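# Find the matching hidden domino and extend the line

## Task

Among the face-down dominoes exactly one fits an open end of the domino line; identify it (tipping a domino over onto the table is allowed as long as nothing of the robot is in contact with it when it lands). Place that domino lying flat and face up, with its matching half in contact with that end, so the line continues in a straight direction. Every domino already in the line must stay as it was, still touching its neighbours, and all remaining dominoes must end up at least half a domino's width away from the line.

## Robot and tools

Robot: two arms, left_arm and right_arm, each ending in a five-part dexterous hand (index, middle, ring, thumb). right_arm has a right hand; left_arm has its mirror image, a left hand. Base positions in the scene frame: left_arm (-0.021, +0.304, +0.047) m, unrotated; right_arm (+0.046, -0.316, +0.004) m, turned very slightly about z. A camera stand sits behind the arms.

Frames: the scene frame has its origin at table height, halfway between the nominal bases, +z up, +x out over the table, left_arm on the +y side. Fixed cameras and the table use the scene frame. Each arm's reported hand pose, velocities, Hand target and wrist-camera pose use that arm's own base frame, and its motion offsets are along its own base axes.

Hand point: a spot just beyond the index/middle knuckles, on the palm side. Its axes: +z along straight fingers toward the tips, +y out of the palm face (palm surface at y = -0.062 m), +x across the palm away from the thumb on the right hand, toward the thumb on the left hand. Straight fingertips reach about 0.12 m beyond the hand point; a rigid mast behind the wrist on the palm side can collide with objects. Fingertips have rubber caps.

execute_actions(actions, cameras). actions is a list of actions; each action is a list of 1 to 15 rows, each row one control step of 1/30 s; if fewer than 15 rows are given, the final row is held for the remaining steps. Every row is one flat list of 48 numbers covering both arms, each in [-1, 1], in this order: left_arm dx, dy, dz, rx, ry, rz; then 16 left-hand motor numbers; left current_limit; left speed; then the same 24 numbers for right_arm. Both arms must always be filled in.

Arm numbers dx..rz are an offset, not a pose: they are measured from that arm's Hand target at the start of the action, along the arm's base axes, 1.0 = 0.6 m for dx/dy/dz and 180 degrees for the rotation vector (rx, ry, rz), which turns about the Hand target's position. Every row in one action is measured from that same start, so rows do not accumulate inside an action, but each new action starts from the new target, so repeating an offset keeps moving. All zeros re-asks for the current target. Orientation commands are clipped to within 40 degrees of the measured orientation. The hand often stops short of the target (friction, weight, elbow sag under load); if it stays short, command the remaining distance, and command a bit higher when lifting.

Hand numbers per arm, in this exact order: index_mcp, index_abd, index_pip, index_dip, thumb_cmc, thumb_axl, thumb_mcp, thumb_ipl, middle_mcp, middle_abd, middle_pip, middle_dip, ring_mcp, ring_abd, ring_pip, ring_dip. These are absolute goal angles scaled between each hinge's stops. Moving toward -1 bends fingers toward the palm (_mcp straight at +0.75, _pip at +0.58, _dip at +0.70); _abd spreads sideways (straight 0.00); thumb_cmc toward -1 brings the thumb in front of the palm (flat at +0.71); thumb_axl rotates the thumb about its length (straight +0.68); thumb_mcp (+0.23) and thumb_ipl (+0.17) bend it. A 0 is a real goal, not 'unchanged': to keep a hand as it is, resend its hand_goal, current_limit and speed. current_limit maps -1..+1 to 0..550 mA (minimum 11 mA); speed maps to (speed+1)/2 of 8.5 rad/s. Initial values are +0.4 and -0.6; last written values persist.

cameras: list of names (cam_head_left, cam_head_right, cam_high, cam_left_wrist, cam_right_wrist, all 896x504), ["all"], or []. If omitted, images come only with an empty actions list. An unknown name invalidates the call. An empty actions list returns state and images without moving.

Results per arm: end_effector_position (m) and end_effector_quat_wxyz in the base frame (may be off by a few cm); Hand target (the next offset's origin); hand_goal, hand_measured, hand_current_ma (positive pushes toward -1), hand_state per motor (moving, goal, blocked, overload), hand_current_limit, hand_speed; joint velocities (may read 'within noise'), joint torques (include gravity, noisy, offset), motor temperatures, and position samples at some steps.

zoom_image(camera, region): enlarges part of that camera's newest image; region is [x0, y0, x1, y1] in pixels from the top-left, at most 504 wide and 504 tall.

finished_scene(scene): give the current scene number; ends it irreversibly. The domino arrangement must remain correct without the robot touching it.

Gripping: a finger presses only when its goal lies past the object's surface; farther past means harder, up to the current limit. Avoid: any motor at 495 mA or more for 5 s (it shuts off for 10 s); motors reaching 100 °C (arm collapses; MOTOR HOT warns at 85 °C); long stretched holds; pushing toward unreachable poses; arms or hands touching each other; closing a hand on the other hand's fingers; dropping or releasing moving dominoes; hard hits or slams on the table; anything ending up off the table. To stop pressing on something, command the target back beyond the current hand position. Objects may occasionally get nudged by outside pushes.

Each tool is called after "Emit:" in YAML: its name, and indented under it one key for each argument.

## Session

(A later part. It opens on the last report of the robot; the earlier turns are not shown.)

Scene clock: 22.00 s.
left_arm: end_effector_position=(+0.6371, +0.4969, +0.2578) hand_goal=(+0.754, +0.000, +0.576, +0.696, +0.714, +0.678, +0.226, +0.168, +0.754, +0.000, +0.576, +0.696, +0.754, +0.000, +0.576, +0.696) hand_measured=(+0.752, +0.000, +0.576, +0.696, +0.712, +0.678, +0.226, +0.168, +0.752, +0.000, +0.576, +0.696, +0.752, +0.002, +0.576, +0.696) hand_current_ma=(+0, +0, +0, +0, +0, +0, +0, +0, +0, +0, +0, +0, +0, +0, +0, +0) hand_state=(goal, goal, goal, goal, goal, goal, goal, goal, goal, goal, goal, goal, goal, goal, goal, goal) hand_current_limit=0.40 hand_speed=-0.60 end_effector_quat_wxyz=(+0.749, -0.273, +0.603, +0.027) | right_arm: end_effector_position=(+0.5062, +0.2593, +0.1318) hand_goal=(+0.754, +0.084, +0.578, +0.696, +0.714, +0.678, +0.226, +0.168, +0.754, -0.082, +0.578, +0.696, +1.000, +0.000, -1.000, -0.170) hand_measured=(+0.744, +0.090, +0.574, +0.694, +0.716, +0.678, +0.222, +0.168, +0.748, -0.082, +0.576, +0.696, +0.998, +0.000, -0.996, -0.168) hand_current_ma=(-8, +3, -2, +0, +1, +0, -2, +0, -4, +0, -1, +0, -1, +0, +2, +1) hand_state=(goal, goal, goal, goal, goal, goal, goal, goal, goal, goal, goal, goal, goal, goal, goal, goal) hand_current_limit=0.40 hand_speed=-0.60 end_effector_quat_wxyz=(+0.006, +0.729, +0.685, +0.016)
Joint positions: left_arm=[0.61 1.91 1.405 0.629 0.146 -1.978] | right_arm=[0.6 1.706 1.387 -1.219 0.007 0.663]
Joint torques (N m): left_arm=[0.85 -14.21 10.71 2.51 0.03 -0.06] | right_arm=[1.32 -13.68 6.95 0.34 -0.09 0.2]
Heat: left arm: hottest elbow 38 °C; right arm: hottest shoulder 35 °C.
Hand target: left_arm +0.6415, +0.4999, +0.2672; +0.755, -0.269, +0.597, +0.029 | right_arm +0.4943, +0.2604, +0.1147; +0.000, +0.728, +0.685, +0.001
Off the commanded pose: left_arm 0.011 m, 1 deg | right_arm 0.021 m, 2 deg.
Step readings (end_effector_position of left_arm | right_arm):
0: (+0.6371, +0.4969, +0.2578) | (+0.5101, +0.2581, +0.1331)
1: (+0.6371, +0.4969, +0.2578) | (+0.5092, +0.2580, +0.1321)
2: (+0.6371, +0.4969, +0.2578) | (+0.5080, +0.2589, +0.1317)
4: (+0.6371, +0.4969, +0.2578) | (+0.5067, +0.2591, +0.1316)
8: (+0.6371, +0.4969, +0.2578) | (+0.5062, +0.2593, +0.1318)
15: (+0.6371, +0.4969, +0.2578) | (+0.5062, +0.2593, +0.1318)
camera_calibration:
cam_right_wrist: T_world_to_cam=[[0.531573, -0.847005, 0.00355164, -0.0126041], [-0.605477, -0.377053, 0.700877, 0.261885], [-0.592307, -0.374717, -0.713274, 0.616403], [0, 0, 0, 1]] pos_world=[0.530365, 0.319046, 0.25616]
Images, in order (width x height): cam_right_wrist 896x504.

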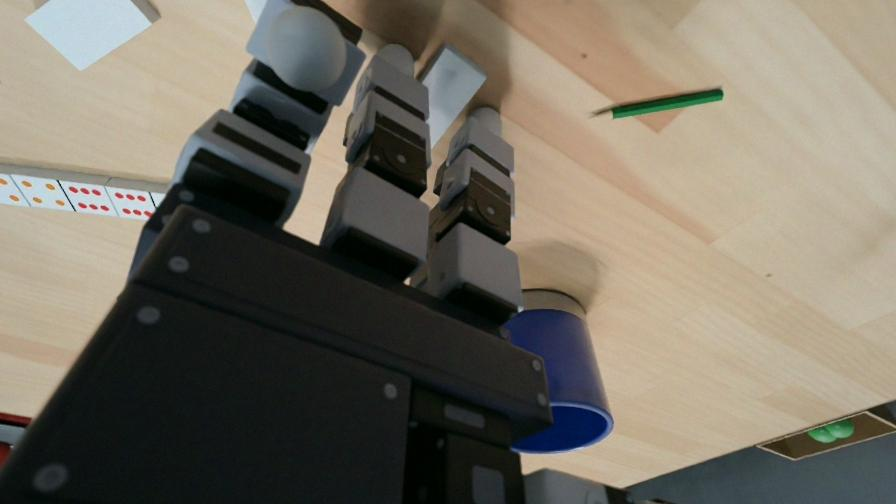

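Emit:
execute_actions:
  actions:
    - [[0,0,0,0,0,0,0.754,0,0.576,0.696,0.714,0.678,0.226,0.168,0.754,0,0.576,0.696,0.754,0,0.576,0.696,0.4,-0.6,0,0,0.004,0,0,0,0.753,-0.1,0.577,0.696,0.714,0.678,0.226,0.168,0.753,0.1,0.577,0.696,1,0,-1,-0.17,0.2,-0.9]]
    - [[0,0,0,0,0,0,0.754,0,0.576,0.696,0.714,0.678,0.226,0.168,0.754,0,0.576,0.696,0.754,0,0.576,0.696,0.4,-0.6,0,0,0.0,0,0,0,0.753,-0.15,0.577,0.696,0.714,0.678,0.226,0.168,0.753,0.15,0.577,0.696,1,0,-1,-0.17,0.2,-0.9]]
  cameras: ["cam_right_wrist"]

Emit:
zoom_image:
  camera: "cam_right_wrist"
  region: [370, 0, 550, 140]

Scene clock: 23.47 s.
left_arm: end_effector_position=(+0.6371, +0.4969, +0.2578) hand_goal=(+0.754, +0.000, +0.576, +0.696, +0.714, +0.678, +0.226, +0.168, +0.754, +0.000, +0.576, +0.696, +0.754, +0.000, +0.576, +0.696) hand_measured=(+0.752, +0.000, +0.576, +0.696, +0.712, +0.678, +0.226, +0.168, +0.752, +0.000, +0.576, +0.696, +0.752, +0.002, +0.576, +0.696) hand_current_ma=(+0, +0, +0, +0, +0, +0, +0, +0, +0, +0, +0, +0, +0, +0, +0, +0) hand_state=(goal, goal, goal, goal, goal, goal, goal, goal, goal, goal, goal, goal, goal, goal, goal, goal) hand_current_limit=0.40 hand_speed=-0.60 end_effector_quat_wxyz=(+0.749, -0.273, +0.603, +0.027) | right_arm: end_effector_position=(+0.5061, +0.2591, +0.1322) hand_goal=(+0.754, -0.150, +0.578, +0.696, +0.714, +0.678, +0.226, +0.168, +0.754, +0.150, +0.578, +0.696, +1.000, +0.000, -1.000, -0.170) hand_measured=(+0.744, +0.026, +0.574, +0.694, +0.716, +0.678, +0.222, +0.168, +0.748, +0.014, +0.576, +0.696, +0.998, +0.000, -0.996, -0.168) hand_current_ma=(-9, +330, -2, +0, +1, +0, -2, +0, -4, -330, -1, +0, -1, +0, +2, +1) hand_state=(goal, blocked, goal, goal, goal, goal, goal, goal, goal, blocked, goal, goal, goal, goal, goal, goal) hand_current_limit=0.20 hand_speed=-0.90 end_effector_quat_wxyz=(+0.006, +0.730, +0.684, +0.016)
Joint positions: left_arm=[0.61 1.91 1.405 0.629 0.146 -1.978] | right_arm=[0.6 1.705 1.387 -1.219 0.007 0.665]
Joint torques (N m): left_arm=[0.91 -14.27 10.7 2.51 0.04 -0.06] | right_arm=[1.26 -13.74 7.31 0.13 -0.11 0.2]
Heat: left arm: hottest elbow 38 °C; right arm: hottest shoulder 35 °C.
Hand target: left_arm +0.6415, +0.4999, +0.2672; +0.755, -0.269, +0.597, +0.029 | right_arm +0.4943, +0.2605, +0.1169; +0.000, +0.728, +0.685, +0.001
Off the commanded pose: left_arm 0.011 m, 1 deg | right_arm 0.019 m, 2 deg.
Step readings (end_effector_position of left_arm | right_arm):
0: (+0.6371, +0.4969, +0.2578) | (+0.5062, +0.2593, +0.1318)
1: (+0.6371, +0.4969, +0.2578) | (+0.5062, +0.2593, +0.1318)
2: (+0.6371, +0.4969, +0.2578) | (+0.5062, +0.2593, +0.1318)
4: (+0.6371, +0.4969, +0.2578) | (+0.5062, +0.2593, +0.1318)
8: (+0.6371, +0.4969, +0.2578) | (+0.5061, +0.2592, +0.1320)
15: (+0.6371, +0.4969, +0.2578) | (+0.5061, +0.2591, +0.1322)
16: (+0.6371, +0.4969, +0.2578) | (+0.5061, +0.2591, +0.1322)
17: (+0.6371, +0.4969, +0.2578) | (+0.5061, +0.2591, +0.1322)
19: (+0.6371, +0.4969, +0.2578) | (+0.5061, +0.2591, +0.1322)
23: (+0.6371, +0.4969, +0.2578) | (+0.5061, +0.2591, +0.1322)
30: (+0.6371, +0.4969, +0.2578) | (+0.5061, +0.2591, +0.1322)
camera_calibration:
cam_right_wrist: T_world_to_cam=[[0.529659, -0.848204, 0.00345379, -0.0114342], [-0.606736, -0.376023, 0.700341, 0.261898], [-0.592733, -0.373037, -0.7138, 0.616471], [0, 0, 0, 1]] pos_world=[0.530363, 0.318748, 0.256659]
Images, in order (width x height): cam_right_wrist 896x504.

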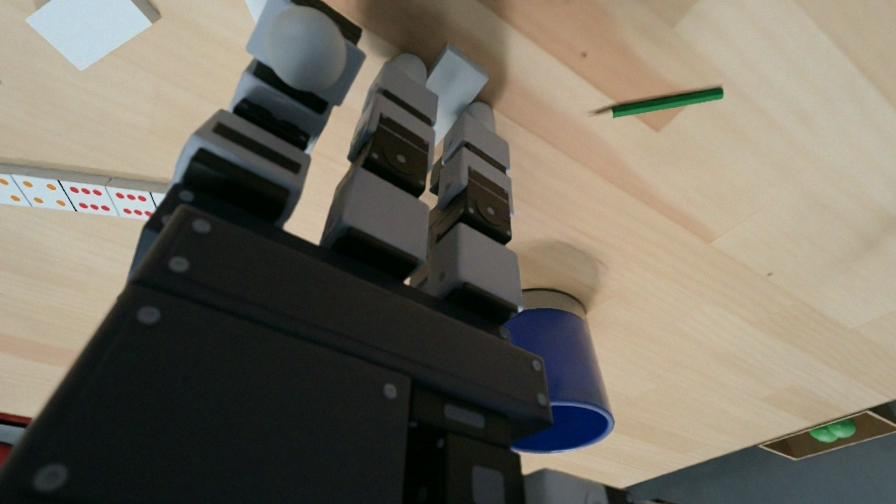

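Scaled by 2.800 from the camera's 896x504 image, which has a finer 1280x720 frame.

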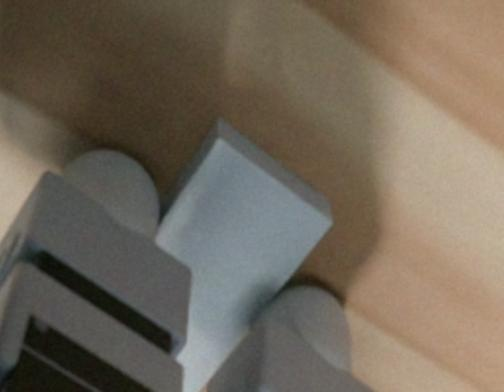

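Emit:
execute_actions:
  actions:
    - [[0,0,0,0,0,0,0.754,0,0.576,0.696,0.714,0.678,0.226,0.168,0.754,0,0.576,0.696,0.754,0,0.576,0.696,0.4,-0.6,0.01,0,0.08,0,0,0,0.753,-0.15,0.577,0.696,0.714,0.678,0.226,0.168,0.753,0.15,0.577,0.696,1,0,-1,-0.17,0.2,-0.9]]
    - [[0,0,0,0,0,0,0.754,0,0.576,0.696,0.714,0.678,0.226,0.168,0.754,0,0.576,0.696,0.754,0,0.576,0.696,0.4,-0.6,0.01,0,0.12,0,0,0,0.753,-0.15,0.577,0.696,0.714,0.678,0.226,0.168,0.753,0.15,0.577,0.696,1,0,-1,-0.17,0.2,-0.9]]
  cameras: ["cam_right_wrist","cam_high"]

Emit:
zoom_image:
  camera: "cam_right_wrist"
  region: [370, 0, 550, 140]

Scene clock: 24.90 s.
left_arm: end_effector_position=(+0.6371, +0.4969, +0.2578) hand_goal=(+0.754, +0.000, +0.576, +0.696, +0.714, +0.678, +0.226, +0.168, +0.754, +0.000, +0.576, +0.696, +0.754, +0.000, +0.576, +0.696) hand_measured=(+0.752, +0.000, +0.576, +0.696, +0.712, +0.678, +0.226, +0.168, +0.752, +0.000, +0.576, +0.696, +0.752, +0.002, +0.576, +0.696) hand_current_ma=(+0, +0, +0, +0, +0, +0, +0, +0, +0, +0, +0, +0, +0, +0, +0, +0) hand_state=(goal, goal, goal, goal, goal, goal, goal, goal, goal, goal, goal, goal, goal, goal, goal, goal) hand_current_limit=0.40 hand_speed=-0.60 end_effector_quat_wxyz=(+0.749, -0.273, +0.603, +0.027) | right_arm: end_effector_position=(+0.5000, +0.2557, +0.2297) hand_goal=(+0.754, -0.150, +0.578, +0.696, +0.714, +0.678, +0.226, +0.168, +0.754, +0.150, +0.578, +0.696, +1.000, +0.000, -1.000, -0.170) hand_measured=(+0.746, +0.022, +0.574, +0.694, +0.714, +0.678, +0.222, +0.168, +0.756, +0.014, +0.578, +0.696, +0.998, +0.000, -0.996, -0.168) hand_current_ma=(-5, +330, -2, -1, +0, +0, -3, +0, +0, -330, +0, +0, -1, +0, +2, +1) hand_state=(goal, blocked, goal, goal, goal, goal, goal, goal, goal, blocked, goal, goal, goal, goal, goal, goal) hand_current_limit=0.20 hand_speed=-0.90 end_effector_quat_wxyz=(+0.001, +0.730, +0.684, -0.005)
Joint positions: left_arm=[0.61 1.91 1.405 0.629 0.146 -1.978] | right_arm=[0.6 1.665 1.604 -1.518 0.003 0.665]
Joint torques (N m): left_arm=[0.91 -14.21 10.7 2.51 0.04 -0.05] | right_arm=[0.62 -13.39 12.72 -0.43 0.07 0.09]
Heat: left arm: hottest elbow 38 °C; right arm: hottest shoulder 35 °C.
Hand target: left_arm +0.6415, +0.4999, +0.2672; +0.755, -0.269, +0.597, +0.029 | right_arm +0.5063, +0.2604, +0.2369; +0.000, +0.728, +0.685, +0.001
Off the commanded pose: left_arm 0.011 m, 1 deg | right_arm 0.011 m, 1 deg.
Step readings (end_effector_position of left_arm | right_arm):
0: (+0.6371, +0.4969, +0.2578) | (+0.5061, +0.2591, +0.1322)
1: (+0.6371, +0.4969, +0.2578) | (+0.5039, +0.2576, +0.1337)
2: (+0.6371, +0.4969, +0.2578) | (+0.5005, +0.2554, +0.1351)
4: (+0.6371, +0.4969, +0.2578) | (+0.4927, +0.2505, +0.1356)
8: (+0.6371, +0.4969, +0.2578) | (+0.4877, +0.2471, +0.1355)
15: (+0.6371, +0.4969, +0.2578) | (+0.4873, +0.2470, +0.1354)
16: (+0.6371, +0.4969, +0.2578) | (+0.4864, +0.2464, +0.1406)
17: (+0.6371, +0.4969, +0.2578) | (+0.4838, +0.2447, +0.1473)
19: (+0.6371, +0.4969, +0.2578) | (+0.4828, +0.2440, +0.1673)
23: (+0.6371, +0.4969, +0.2578) | (+0.4965, +0.2533, +0.2133)
30: (+0.6371, +0.4969, +0.2578) | (+0.5002, +0.2558, +0.2301)
camera_calibration:
cam_right_wrist: T_world_to_cam=[[0.529777, -0.848136, 0.00141333, -0.0109815], [-0.579476, -0.360745, 0.730801, 0.164215], [-0.619309, -0.387981, -0.682589, 0.691077], [0, 0, 0, 1]] pos_world=[0.528966, 0.31805, 0.351729]
Images, in order (width x height): cam_high 896x504, cam_right_wrist 896x504.

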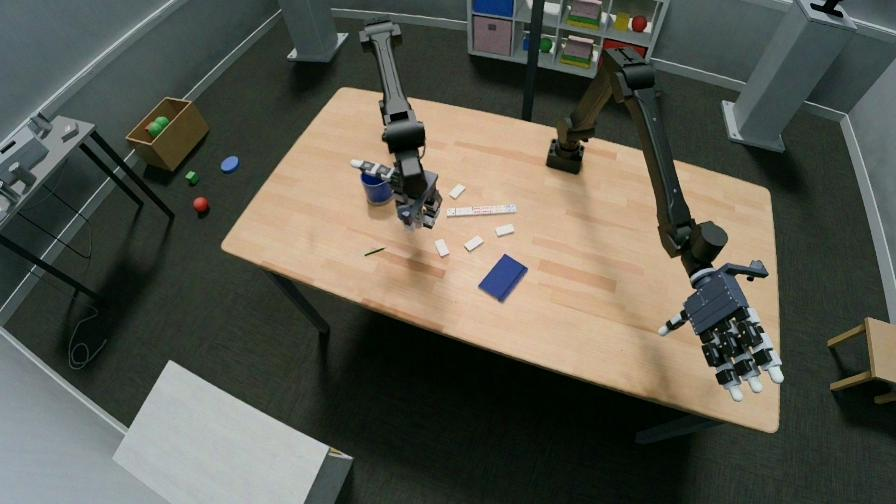

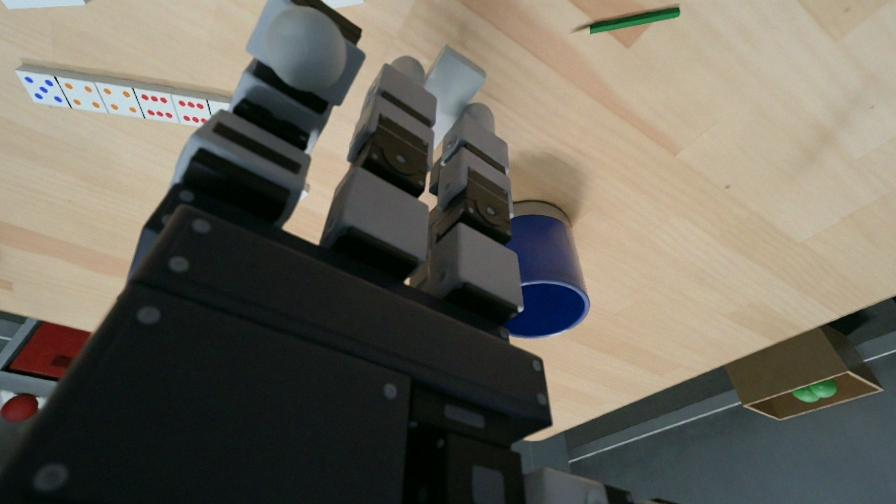

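Scaled by 2.800 from the camera's 896x504 image, which has a finer 1280x720 frame.

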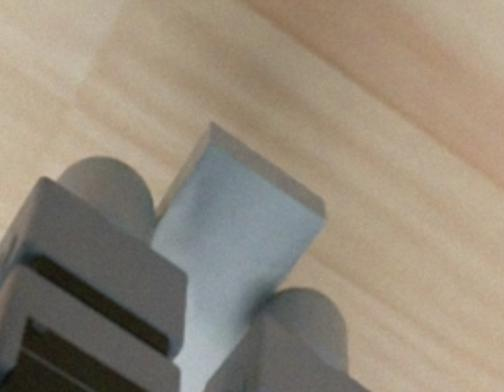

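Emit:
execute_actions:
  actions:
    - [[0,0,0,0,0,0,0.754,0,0.576,0.696,0.714,0.678,0.226,0.168,0.754,0,0.576,0.696,0.754,0,0.576,0.696,0.4,-0.6,0,0,0,0,0,0,-0.65,-0.15,0.577,0.696,0.714,0.678,0.226,0.168,-0.65,0.15,0.577,0.696,-0.616,0,-0.591,0.696,0.2,-0.7]]
    - [[0,0,0,0,0,0,0.754,0,0.576,0.696,0.714,0.678,0.226,0.168,0.754,0,0.576,0.696,0.754,0,0.576,0.696,0.4,-0.6,0,0,0.0,0,0,0,-0.65,-0.15,0.577,0.696,0.714,0.678,0.226,0.168,-0.65,0.15,0.577,0.696,-0.616,0,-0.591,0.696,0.2,-0.7]]
    - [[0,0,0,0,0,0,0.754,0,0.576,0.696,0.714,0.678,0.226,0.168,0.754,0,0.576,0.696,0.754,0,0.576,0.696,0.4,-0.6,0,0,0.0,0,0,0,-0.65,-0.15,0.577,0.696,0.714,0.678,0.226,0.168,-0.65,0.15,0.577,0.696,-0.616,0,-0.591,0.696,0.2,-0.7]]
  cameras: ["cam_high","cam_head_left","cam_right_wrist"]

Emit:
zoom_image:
  camera: "cam_high"
  region: [360, 150, 500, 250]

Scene clock: 27.37 s.
left_arm: end_effector_position=(+0.6371, +0.4969, +0.2578) hand_goal=(+0.754, +0.000, +0.576, +0.696, +0.714, +0.678, +0.226, +0.168, +0.754, +0.000, +0.576, +0.696, +0.754, +0.000, +0.576, +0.696) hand_measured=(+0.752, +0.000, +0.576, +0.696, +0.712, +0.678, +0.226, +0.168, +0.752, +0.000, +0.576, +0.696, +0.752, +0.002, +0.576, +0.696) hand_current_ma=(+0, +0, +0, +0, +0, +0, +0, +0, +0, +0, +0, +0, +0, +0, +0, +0) hand_state=(goal, goal, goal, goal, goal, goal, goal, goal, goal, goal, goal, goal, goal, goal, goal, goal) hand_current_limit=0.40 hand_speed=-0.60 end_effector_quat_wxyz=(+0.749, -0.273, +0.603, +0.027) | right_arm: end_effector_position=(+0.4998, +0.2557, +0.2296) hand_goal=(-0.650, -0.150, +0.578, +0.696, +0.714, +0.678, +0.226, +0.168, -0.650, +0.150, +0.578, +0.696, -0.616, +0.000, -0.590, +0.696) hand_measured=(-0.632, +0.022, +0.576, +0.694, +0.714, +0.678, +0.222, +0.168, -0.620, +0.014, +0.580, +0.696, -0.596, +0.000, -0.590, +0.694) hand_current_ma=(+20, +330, +0, -1, +0, +0, -3, +0, +44, -330, +1, +0, +23, +0, +0, -1) hand_state=(goal, blocked, goal, goal, goal, goal, goal, goal, blocked, blocked, goal, goal, goal, goal, goal, goal) hand_current_limit=0.20 hand_speed=-0.70 end_effector_quat_wxyz=(+0.001, +0.730, +0.684, -0.005)
Joint positions: left_arm=[0.61 1.91 1.405 0.629 0.146 -1.978] | right_arm=[0.6 1.665 1.604 -1.519 0.003 0.665]
Joint torques (N m): left_arm=[0.73 -14.27 10.67 2.48 0.03 -0.05] | right_arm=[0.38 -13.51 13.05 -0.2 0.24 0.09]
Heat: left arm: hottest elbow 39 °C; right arm: hottest shoulder 35 °C.
Hand target: left_arm +0.6415, +0.4999, +0.2672; +0.755, -0.269, +0.597, +0.029 | right_arm +0.5062, +0.2604, +0.2369; +0.000, +0.728, +0.685, +0.000
Off the commanded pose: left_arm 0.011 m, 1 deg | right_arm 0.011 m, 1 deg.
Step readings (end_effector_position of left_arm | right_arm):
0: (+0.6371, +0.4969, +0.2578) | (+0.5000, +0.2557, +0.2297)
1: (+0.6371, +0.4969, +0.2578) | (+0.5000, +0.2557, +0.2297)
2: (+0.6371, +0.4969, +0.2578) | (+0.4999, +0.2557, +0.2296)
4: (+0.6371, +0.4969, +0.2578) | (+0.4998, +0.2557, +0.2296)
8: (+0.6371, +0.4969, +0.2578) | (+0.4998, +0.2557, +0.2296)
15: (+0.6371, +0.4969, +0.2578) | (+0.4998, +0.2557, +0.2296)
16: (+0.6371, +0.4969, +0.2578) | (+0.4998, +0.2557, +0.2296)
17: (+0.6371, +0.4969, +0.2578) | (+0.4998, +0.2557, +0.2296)
19: (+0.6371, +0.4969, +0.2578) | (+0.4998, +0.2557, +0.2296)
23: (+0.6371, +0.4969, +0.2578) | (+0.4998, +0.2557, +0.2296)
30: (+0.6371, +0.4969, +0.2578) | (+0.4998, +0.2557, +0.2296)
31: (+0.6371, +0.4969, +0.2578) | (+0.4998, +0.2557, +0.2296)
32: (+0.6371, +0.4969, +0.2578) | (+0.4998, +0.2557, +0.2296)
34: (+0.6371, +0.4969, +0.2578) | (+0.4998, +0.2557, +0.2296)
38: (+0.6371, +0.4969, +0.2578) | (+0.4998, +0.2557, +0.2296)
45: (+0.6371, +0.4969, +0.2578) | (+0.4998, +0.2557, +0.2296)
camera_calibration:
cam_right_wrist: T_world_to_cam=[[0.529768, -0.848142, 0.00108398, -0.0108907], [-0.578889, -0.360652, 0.731312, 0.163674], [-0.619865, -0.388053, -0.682042, 0.691034], [0, 0, 0, 1]] pos_world=[0.528866, 0.31795, 0.35163]
Images, in order (width x height): cam_head_left 896x504, cam_high 896x504, cam_right_wrist 896x504.

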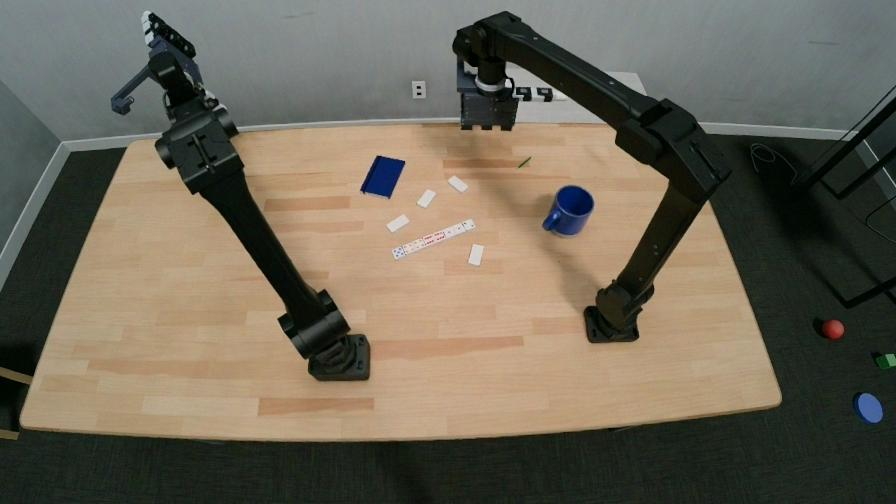

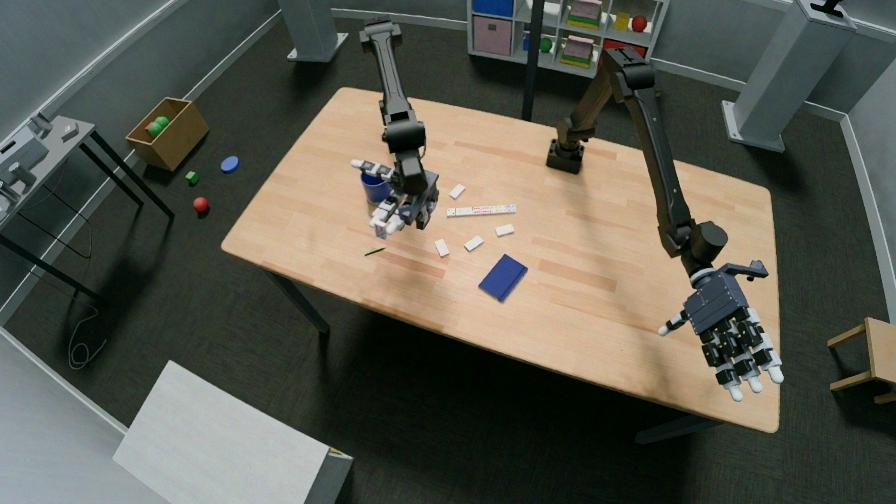

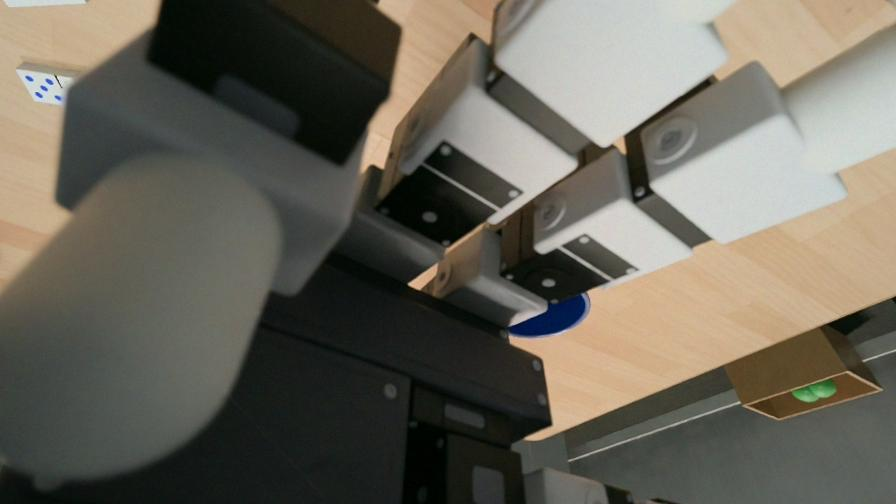

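Scaled by 3.600 from the camera's 896x504 image, which has a finer 1280x720 frame.

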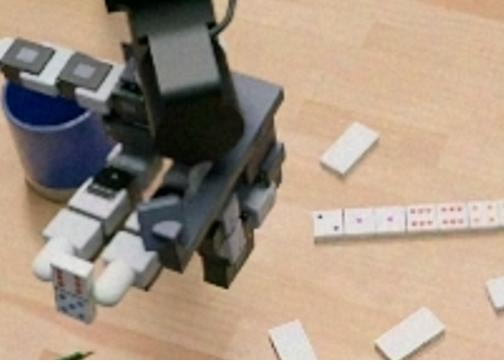

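Emit:
zoom_image:
  camera: "cam_high"
  region: [365, 215, 395, 245]

Scaled by 16.800 from the camera's 896x504 image, which has a finer 1280x720 frame.

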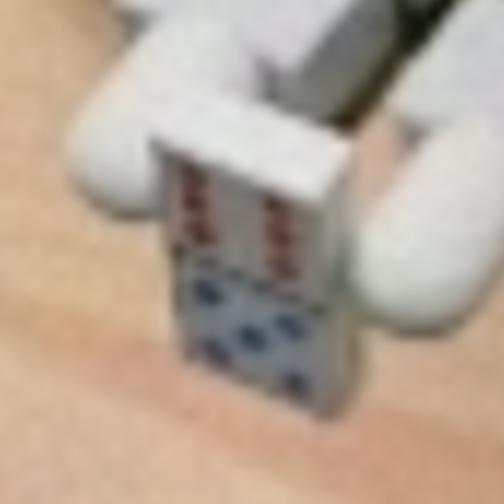

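Emit:
execute_actions:
  actions:
    - [[0,0,0,0,0,0,0.754,0,0.576,0.696,0.714,0.678,0.226,0.168,0.754,0,0.576,0.696,0.754,0,0.576,0.696,0.4,-0.6,-0.07,0,0,0,0,-0.115,0.068,-0.15,0.212,0.188,0.714,0.678,0.226,0.168,0.068,0.15,0.212,0.188,-0.616,0,-0.591,0.696,0.2,-0.7]]
    - [[0,0,0,0,0,0,0.754,0,0.576,0.696,0.714,0.678,0.226,0.168,0.754,0,0.576,0.696,0.754,0,0.576,0.696,0.4,-0.6,-0.07,0,0,0,0,-0.115,0.068,-0.15,0.212,0.188,0.714,0.678,0.226,0.168,0.068,0.15,0.212,0.188,-0.616,0,-0.591,0.696,0.2,-0.7]]
    - [[0,0,0,0,0,0,0.754,0,0.576,0.696,0.714,0.678,0.226,0.168,0.754,0,0.576,0.696,0.754,0,0.576,0.696,0.4,-0.6,-0.06,0.01,0,0,0,-0.1192,0.068,-0.15,0.212,0.188,0.714,0.678,0.226,0.168,0.068,0.15,0.212,0.188,-0.616,0,-0.591,0.696,0.2,-0.7]]
  cameras: ["cam_high","cam_head_left","cam_head_right"]

Scene clock: 31.60 s.
left_arm: end_effector_position=(+0.6371, +0.4969, +0.2578) hand_goal=(+0.754, +0.000, +0.576, +0.696, +0.714, +0.678, +0.226, +0.168, +0.754, +0.000, +0.576, +0.696, +0.754, +0.000, +0.576, +0.696) hand_measured=(+0.752, +0.000, +0.576, +0.696, +0.712, +0.678, +0.226, +0.168, +0.752, +0.000, +0.576, +0.696, +0.752, +0.002, +0.576, +0.696) hand_current_ma=(+0, +0, +0, +0, +0, +0, +0, +0, +0, +0, +0, +0, +0, +0, +0, +0) hand_state=(goal, goal, goal, goal, goal, goal, goal, goal, goal, goal, goal, goal, goal, goal, goal, goal) hand_current_limit=0.40 hand_speed=-0.60 end_effector_quat_wxyz=(+0.749, -0.273, +0.603, +0.027) | right_arm: end_effector_position=(+0.3800, +0.2588, +0.2303) hand_goal=(+0.068, -0.150, +0.212, +0.188, +0.714, +0.678, +0.226, +0.168, +0.068, +0.150, +0.212, +0.188, -0.616, +0.000, -0.590, +0.696) hand_measured=(+0.066, +0.022, +0.214, +0.190, +0.712, +0.678, +0.222, +0.168, +0.082, +0.014, +0.230, +0.196, -0.598, +0.000, -0.590, +0.694) hand_current_ma=(-1, +330, +0, +1, -1, +0, -3, +0, +15, -330, +18, +6, +21, +0, +0, -1) hand_state=(goal, blocked, goal, goal, goal, goal, goal, goal, goal, blocked, goal, goal, goal, goal, goal, goal) hand_current_limit=0.20 hand_speed=-0.70 end_effector_quat_wxyz=(+0.002, +0.978, +0.208, -0.006)
Joint positions: left_arm=[0.61 1.91 1.405 0.629 0.146 -1.978] | right_arm=[0.757 1.665 1.604 -1.521 -0.003 1.908]
Joint torques (N m): left_arm=[0.79 -14.21 10.7 2.51 0.04 -0.06] | right_arm=[0.67 -12.57 13.29 -0.62 0.44 0.22]
Heat: left arm: hottest elbow 39 °C; right arm: hottest shoulder 35 °C.
Hand target: left_arm +0.6415, +0.4999, +0.2672; +0.755, -0.269, +0.597, +0.029 | right_arm +0.3862, +0.2664, +0.2369; +0.001, +0.979, +0.205, +0.000
Off the commanded pose: left_arm 0.011 m, 1 deg | right_arm 0.012 m, 1 deg.
Step readings (end_effector_position of left_arm | right_arm):
0: (+0.6371, +0.4969, +0.2578) | (+0.4998, +0.2557, +0.2296)
1: (+0.6371, +0.4969, +0.2578) | (+0.4968, +0.2561, +0.2291)
2: (+0.6371, +0.4969, +0.2578) | (+0.4915, +0.2554, +0.2288)
4: (+0.6371, +0.4969, +0.2578) | (+0.4830, +0.2563, +0.2288)
8: (+0.6371, +0.4969, +0.2578) | (+0.4676, +0.2653, +0.2290)
15: (+0.6371, +0.4969, +0.2578) | (+0.4617, +0.2642, +0.2295)
16: (+0.6371, +0.4969, +0.2578) | (+0.4584, +0.2632, +0.2292)
17: (+0.6371, +0.4969, +0.2578) | (+0.4531, +0.2598, +0.2289)
19: (+0.6371, +0.4969, +0.2578) | (+0.4434, +0.2588, +0.2290)
23: (+0.6371, +0.4969, +0.2578) | (+0.4289, +0.2619, +0.2293)
30: (+0.6371, +0.4969, +0.2578) | (+0.4220, +0.2612, +0.2299)
31: (+0.6371, +0.4969, +0.2578) | (+0.4180, +0.2609, +0.2296)
32: (+0.6371, +0.4969, +0.2578) | (+0.4113, +0.2593, +0.2294)
34: (+0.6371, +0.4969, +0.2578) | (+0.4014, +0.2586, +0.2295)
38: (+0.6371, +0.4969, +0.2578) | (+0.3882, +0.2594, +0.2299)
45: (+0.6371, +0.4969, +0.2578) | (+0.3816, +0.2591, +0.2303)
Images, in order (width x height): cam_head_left 896x504, cam_head_right 896x504, cam_high 896x504.

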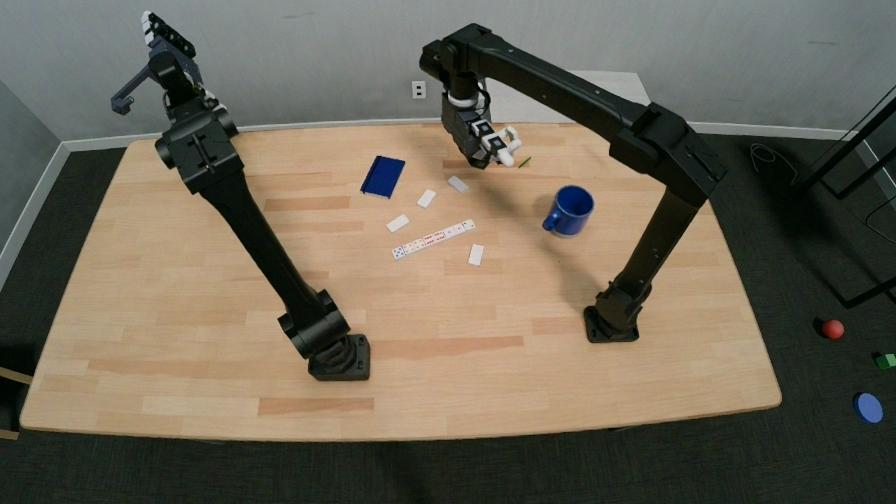

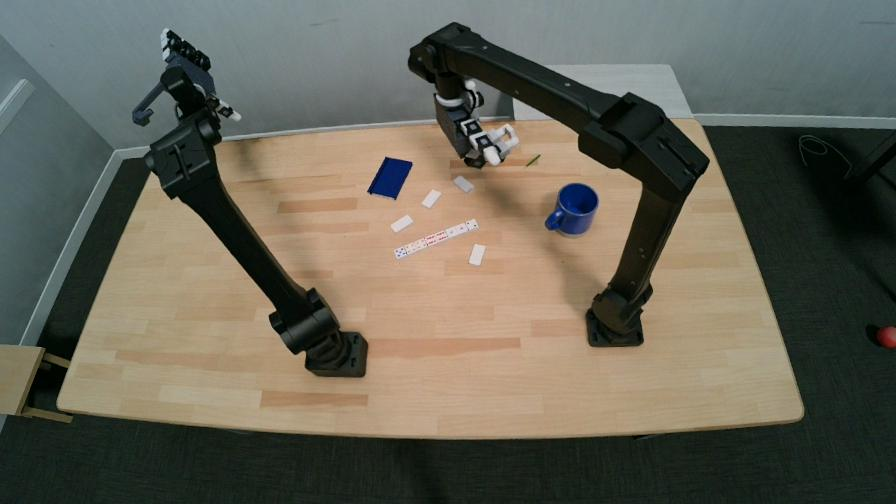

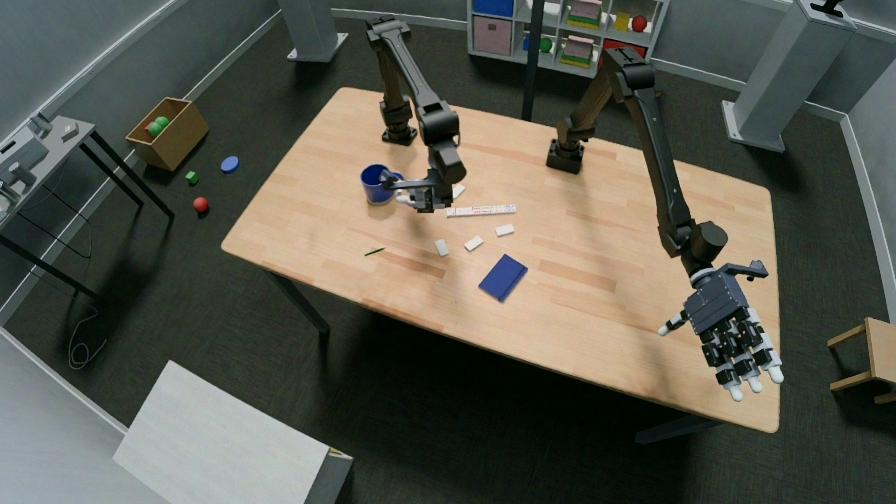

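Emit:
zoom_image:
  camera: "cam_head_right"
  region: [430, 90, 560, 190]

Emit:
zoom_image:
  camera: "cam_high"
  region: [360, 140, 500, 240]

Scaled by 3.877 from the camera's 896x504 image, which has a finer 1280x720 frame.

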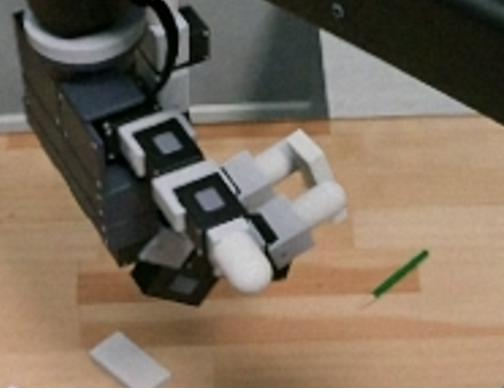

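Scaled by 3.600 from the camera's 896x504 image, which has a finer 1280x720 frame.

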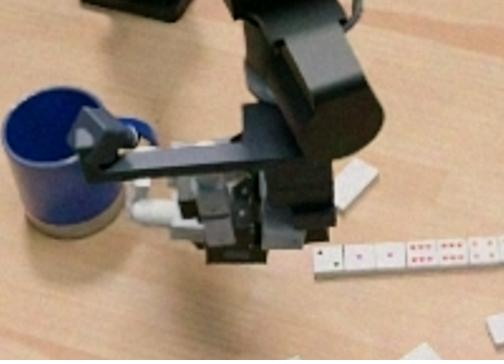

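Emit:
zoom_image:
  camera: "cam_head_right"
  region: [480, 110, 530, 160]

Emit:
zoom_image:
  camera: "cam_head_left"
  region: [480, 110, 530, 180]

Scaled by 10.080 from the camera's 896x504 image, which has a finer 1280x720 frame.

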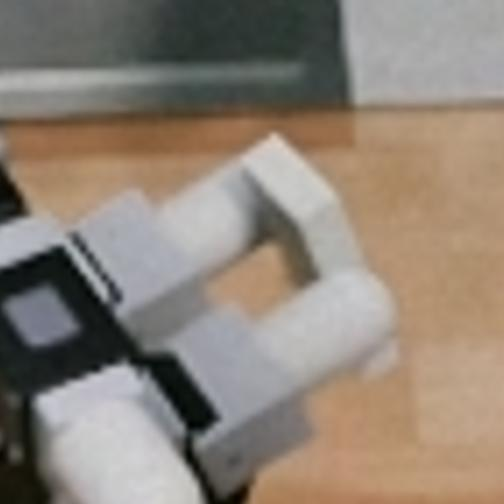

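Scaled by 7.200 from the camera's 896x504 image, which has a finer 1280x720 frame.

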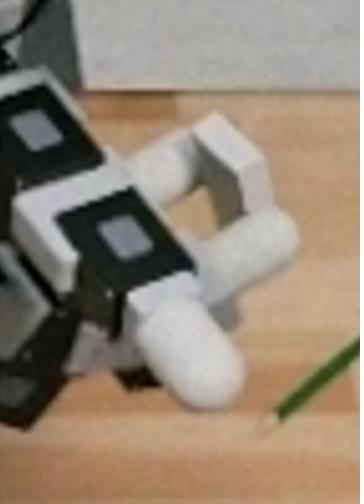

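Emit:
execute_actions:
  actions:
    - [[0,0,0,0,0,0,0.754,0,0.576,0.696,0.714,0.678,0.226,0.168,0.754,0,0.576,0.696,0.754,0,0.576,0.696,0.4,-0.6,0.005,0,-0.14,0,0,0,0.068,-0.15,0.212,0.188,0.714,0.678,0.226,0.168,0.068,0.15,0.212,0.188,-0.616,0,-0.591,0.696,0.2,-0.7]]
    - [[0,0,0,0,0,0,0.754,0,0.576,0.696,0.714,0.678,0.226,0.168,0.754,0,0.576,0.696,0.754,0,0.576,0.696,0.4,-0.6,0.0,0,-0.11,0,0,0,0.068,-0.15,0.212,0.188,0.714,0.678,0.226,0.168,0.068,0.15,0.212,0.188,-0.616,0,-0.591,0.696,0.2,-0.7]]
  cameras: ["cam_head_left","cam_head_right"]

Emit:
zoom_image:
  camera: "cam_head_right"
  region: [430, 120, 560, 220]

Scene clock: 33.37 s.
left_arm: end_effector_position=(+0.6371, +0.4969, +0.2578) hand_goal=(+0.754, +0.000, +0.576, +0.696, +0.714, +0.678, +0.226, +0.168, +0.754, +0.000, +0.576, +0.696, +0.754, +0.000, +0.576, +0.696) hand_measured=(+0.752, +0.000, +0.576, +0.696, +0.712, +0.678, +0.226, +0.168, +0.752, +0.000, +0.576, +0.696, +0.752, +0.002, +0.576, +0.696) hand_current_ma=(+0, +0, +0, +0, +0, +0, +0, +0, +0, +0, +0, +0, +0, +0, +0, +0) hand_state=(goal, goal, goal, goal, goal, goal, goal, goal, goal, goal, goal, goal, goal, goal, goal, goal) hand_current_limit=0.40 hand_speed=-0.60 end_effector_quat_wxyz=(+0.749, -0.273, +0.603, +0.027) | right_arm: end_effector_position=(+0.3868, +0.2653, +0.0895) hand_goal=(+0.068, -0.150, +0.212, +0.188, +0.714, +0.678, +0.226, +0.168, +0.068, +0.150, +0.212, +0.188, -0.616, +0.000, -0.590, +0.696) hand_measured=(+0.066, +0.022, +0.212, +0.190, +0.712, +0.678, +0.224, +0.168, +0.084, +0.014, +0.228, +0.196, -0.604, +0.000, -0.590, +0.694) hand_current_ma=(-1, +330, +0, +0, +0, +0, -2, +0, +17, -330, +14, +5, +12, +0, +0, -1) hand_state=(goal, blocked, goal, goal, goal, goal, goal, goal, goal, blocked, goal, goal, goal, goal, goal, goal) hand_current_limit=0.20 hand_speed=-0.70 end_effector_quat_wxyz=(+0.001, +0.978, +0.207, -0.003)
Joint positions: left_arm=[0.61 1.91 1.405 0.629 0.146 -1.978] | right_arm=[0.757 1.771 1.364 -1.169 -0.001 1.912]
Joint torques (N m): left_arm=[0.73 -14.27 10.73 2.52 0.04 -0.07] | right_arm=[0.38 -14.45 8.94 0.25 0.42 0.14]
Heat: left arm: hottest elbow 40 °C; right arm: hottest shoulder 35 °C.
Hand target: left_arm +0.6415, +0.4999, +0.2672; +0.755, -0.269, +0.597, +0.029 | right_arm +0.3893, +0.2664, +0.0870; +0.001, +0.979, +0.205, +0.000
Off the commanded pose: left_arm 0.011 m, 1 deg | right_arm 0.004 m, 0 deg.
Step readings (end_effector_position of left_arm | right_arm):
0: (+0.6371, +0.4969, +0.2578) | (+0.3799, +0.2588, +0.2303)
1: (+0.6371, +0.4969, +0.2578) | (+0.3800, +0.2589, +0.2241)
2: (+0.6371, +0.4969, +0.2578) | (+0.3838, +0.2626, +0.2146)
4: (+0.6371, +0.4969, +0.2578) | (+0.3856, +0.2643, +0.1950)
8: (+0.6371, +0.4969, +0.2578) | (+0.3840, +0.2628, +0.1619)
15: (+0.6371, +0.4969, +0.2578) | (+0.3864, +0.2649, +0.1528)
16: (+0.6371, +0.4969, +0.2578) | (+0.3862, +0.2648, +0.1479)
17: (+0.6371, +0.4969, +0.2578) | (+0.3891, +0.2675, +0.1391)
19: (+0.6371, +0.4969, +0.2578) | (+0.3900, +0.2683, +0.1223)
23: (+0.6371, +0.4969, +0.2578) | (+0.3854, +0.2639, +0.0955)
30: (+0.6371, +0.4969, +0.2578) | (+0.3866, +0.2651, +0.0895)
Images, in order (width x height): cam_head_left 896x504, cam_head_right 896x504.

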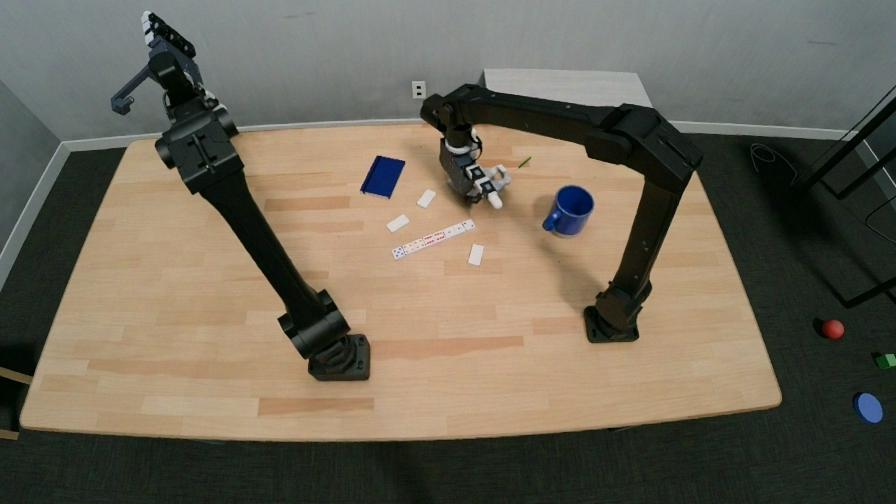

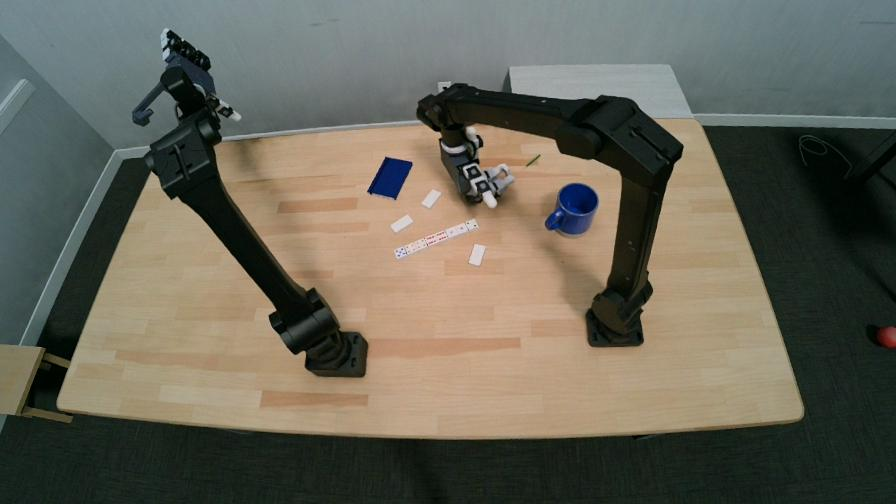

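Scaled by 3.877 from the camera's 896x504 image, which has a finer 1280x720 frame.

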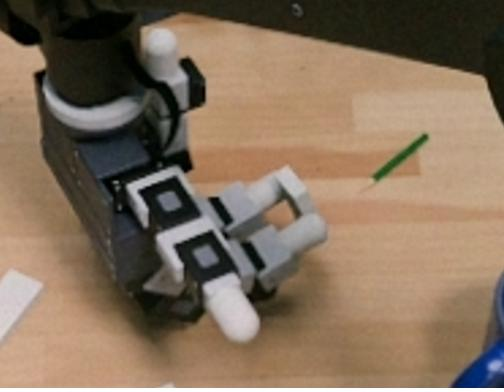

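Emit:
execute_actions:
  actions:
    - [[0,0,0,0,0,0,0.754,0,0.576,0.696,0.714,0.678,0.226,0.168,0.754,0,0.576,0.696,0.754,0,0.576,0.696,0.4,-0.6,0.013,-0.033,-0.055,0,0,0,0.068,-0.15,0.212,0.188,0.714,0.678,0.226,0.168,0.068,0.15,0.212,0.188,-0.616,0,-0.591,0.696,0.2,-0.7]]
  cameras: ["cam_head_left","cam_head_right"]

Emit:
zoom_image:
  camera: "cam_head_right"
  region: [450, 140, 550, 220]

Emit:
zoom_image:
  camera: "cam_head_left"
  region: [450, 140, 550, 220]

Scene clock: 34.53 s.
left_arm: end_effector_position=(+0.6371, +0.4969, +0.2578) hand_goal=(+0.754, +0.000, +0.576, +0.696, +0.714, +0.678, +0.226, +0.168, +0.754, +0.000, +0.576, +0.696, +0.754, +0.000, +0.576, +0.696) hand_measured=(+0.752, +0.000, +0.576, +0.696, +0.712, +0.678, +0.226, +0.168, +0.752, +0.000, +0.576, +0.696, +0.752, +0.002, +0.576, +0.696) hand_current_ma=(+0, +0, +0, +0, +0, +0, +0, +0, +0, +0, +0, +0, +0, +0, +0, +0) hand_state=(goal, goal, goal, goal, goal, goal, goal, goal, goal, goal, goal, goal, goal, goal, goal, goal) hand_current_limit=0.40 hand_speed=-0.60 end_effector_quat_wxyz=(+0.749, -0.273, +0.603, +0.027) | right_arm: end_effector_position=(+0.3950, +0.2475, +0.0636) hand_goal=(+0.068, -0.150, +0.212, +0.188, +0.714, +0.678, +0.226, +0.168, +0.068, +0.150, +0.212, +0.188, -0.616, +0.000, -0.590, +0.696) hand_measured=(+0.066, +0.022, +0.212, +0.190, +0.714, +0.678, +0.224, +0.168, +0.084, +0.014, +0.226, +0.196, -0.604, +0.000, -0.590, +0.694) hand_current_ma=(-1, +330, +0, +0, +0, +0, -2, +0, +17, -330, +12, +5, +12, +0, +0, -1) hand_state=(goal, blocked, goal, goal, goal, goal, goal, goal, goal, blocked, goal, goal, goal, goal, goal, goal) hand_current_limit=0.20 hand_speed=-0.70 end_effector_quat_wxyz=(-0.003, +0.979, +0.202, +0.005)
Joint positions: left_arm=[0.61 1.91 1.405 0.629 0.146 -1.978] | right_arm=[0.72 1.778 1.3 -1.083 0 1.883]
Joint torques (N m): left_arm=[0.67 -14.33 10.73 2.51 0.03 -0.06] | right_arm=[0.26 -13.39 8.4 0.39 0.37 0.06]
Heat: left arm: hottest elbow 40 °C; right arm: hottest shoulder 35 °C.
Hand target: left_arm +0.6415, +0.4999, +0.2672; +0.755, -0.269, +0.597, +0.029 | right_arm +0.3971, +0.2466, +0.0540; +0.000, +0.979, +0.205, +0.000
Off the commanded pose: left_arm 0.011 m, 1 deg | right_arm 0.010 m, 1 deg.
Step readings (end_effector_position of left_arm | right_arm):
0: (+0.6371, +0.4969, +0.2578) | (+0.3868, +0.2653, +0.0895)
1: (+0.6371, +0.4969, +0.2578) | (+0.3871, +0.2637, +0.0866)
2: (+0.6371, +0.4969, +0.2578) | (+0.3903, +0.2625, +0.0823)
4: (+0.6371, +0.4969, +0.2578) | (+0.3927, +0.2598, +0.0739)
8: (+0.6371, +0.4969, +0.2578) | (+0.3915, +0.2496, +0.0640)
15: (+0.6371, +0.4969, +0.2578) | (+0.3949, +0.2475, +0.0636)
Images, in order (width x height): cam_head_left 896x504, cam_head_right 896x504.

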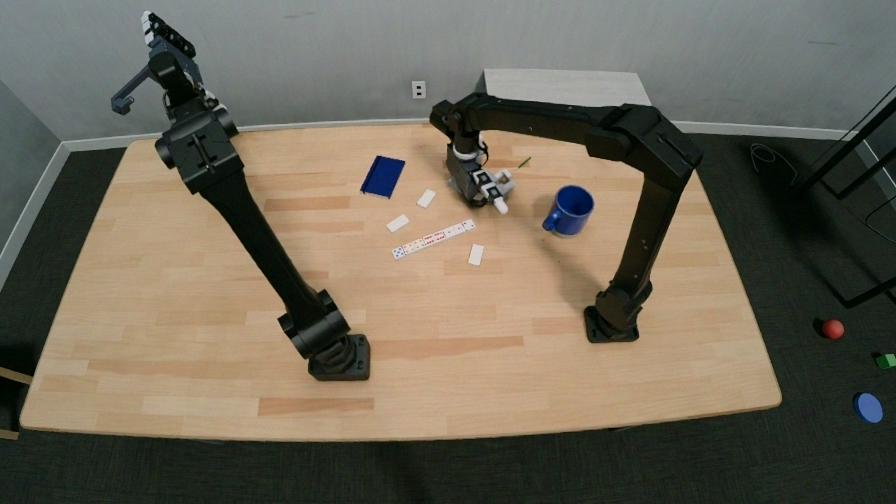

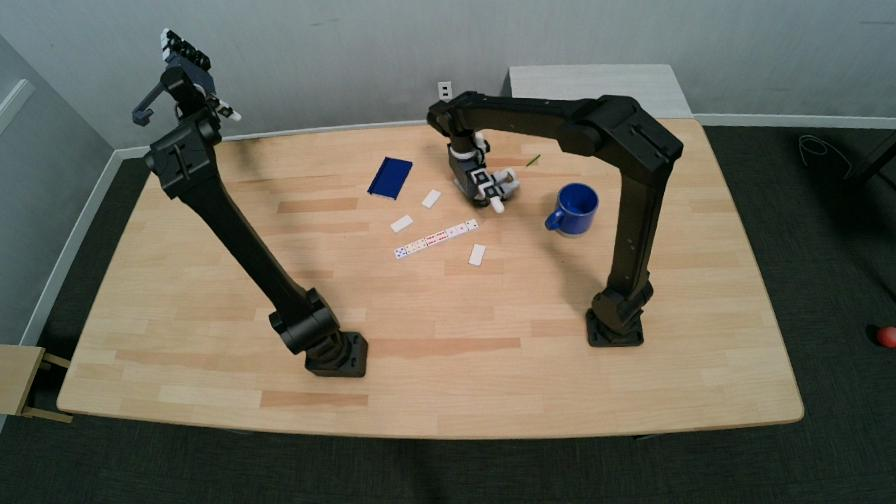

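Scaled by 5.040 from the camera's 896x504 image, which has a finer 1280x720 frame.

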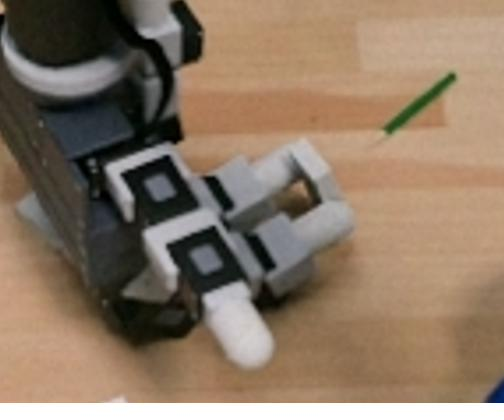

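Scaled by 5.040 from the camera's 896x504 image, which has a finer 1280x720 frame.

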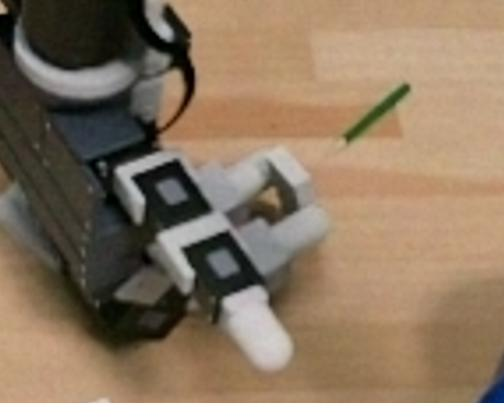

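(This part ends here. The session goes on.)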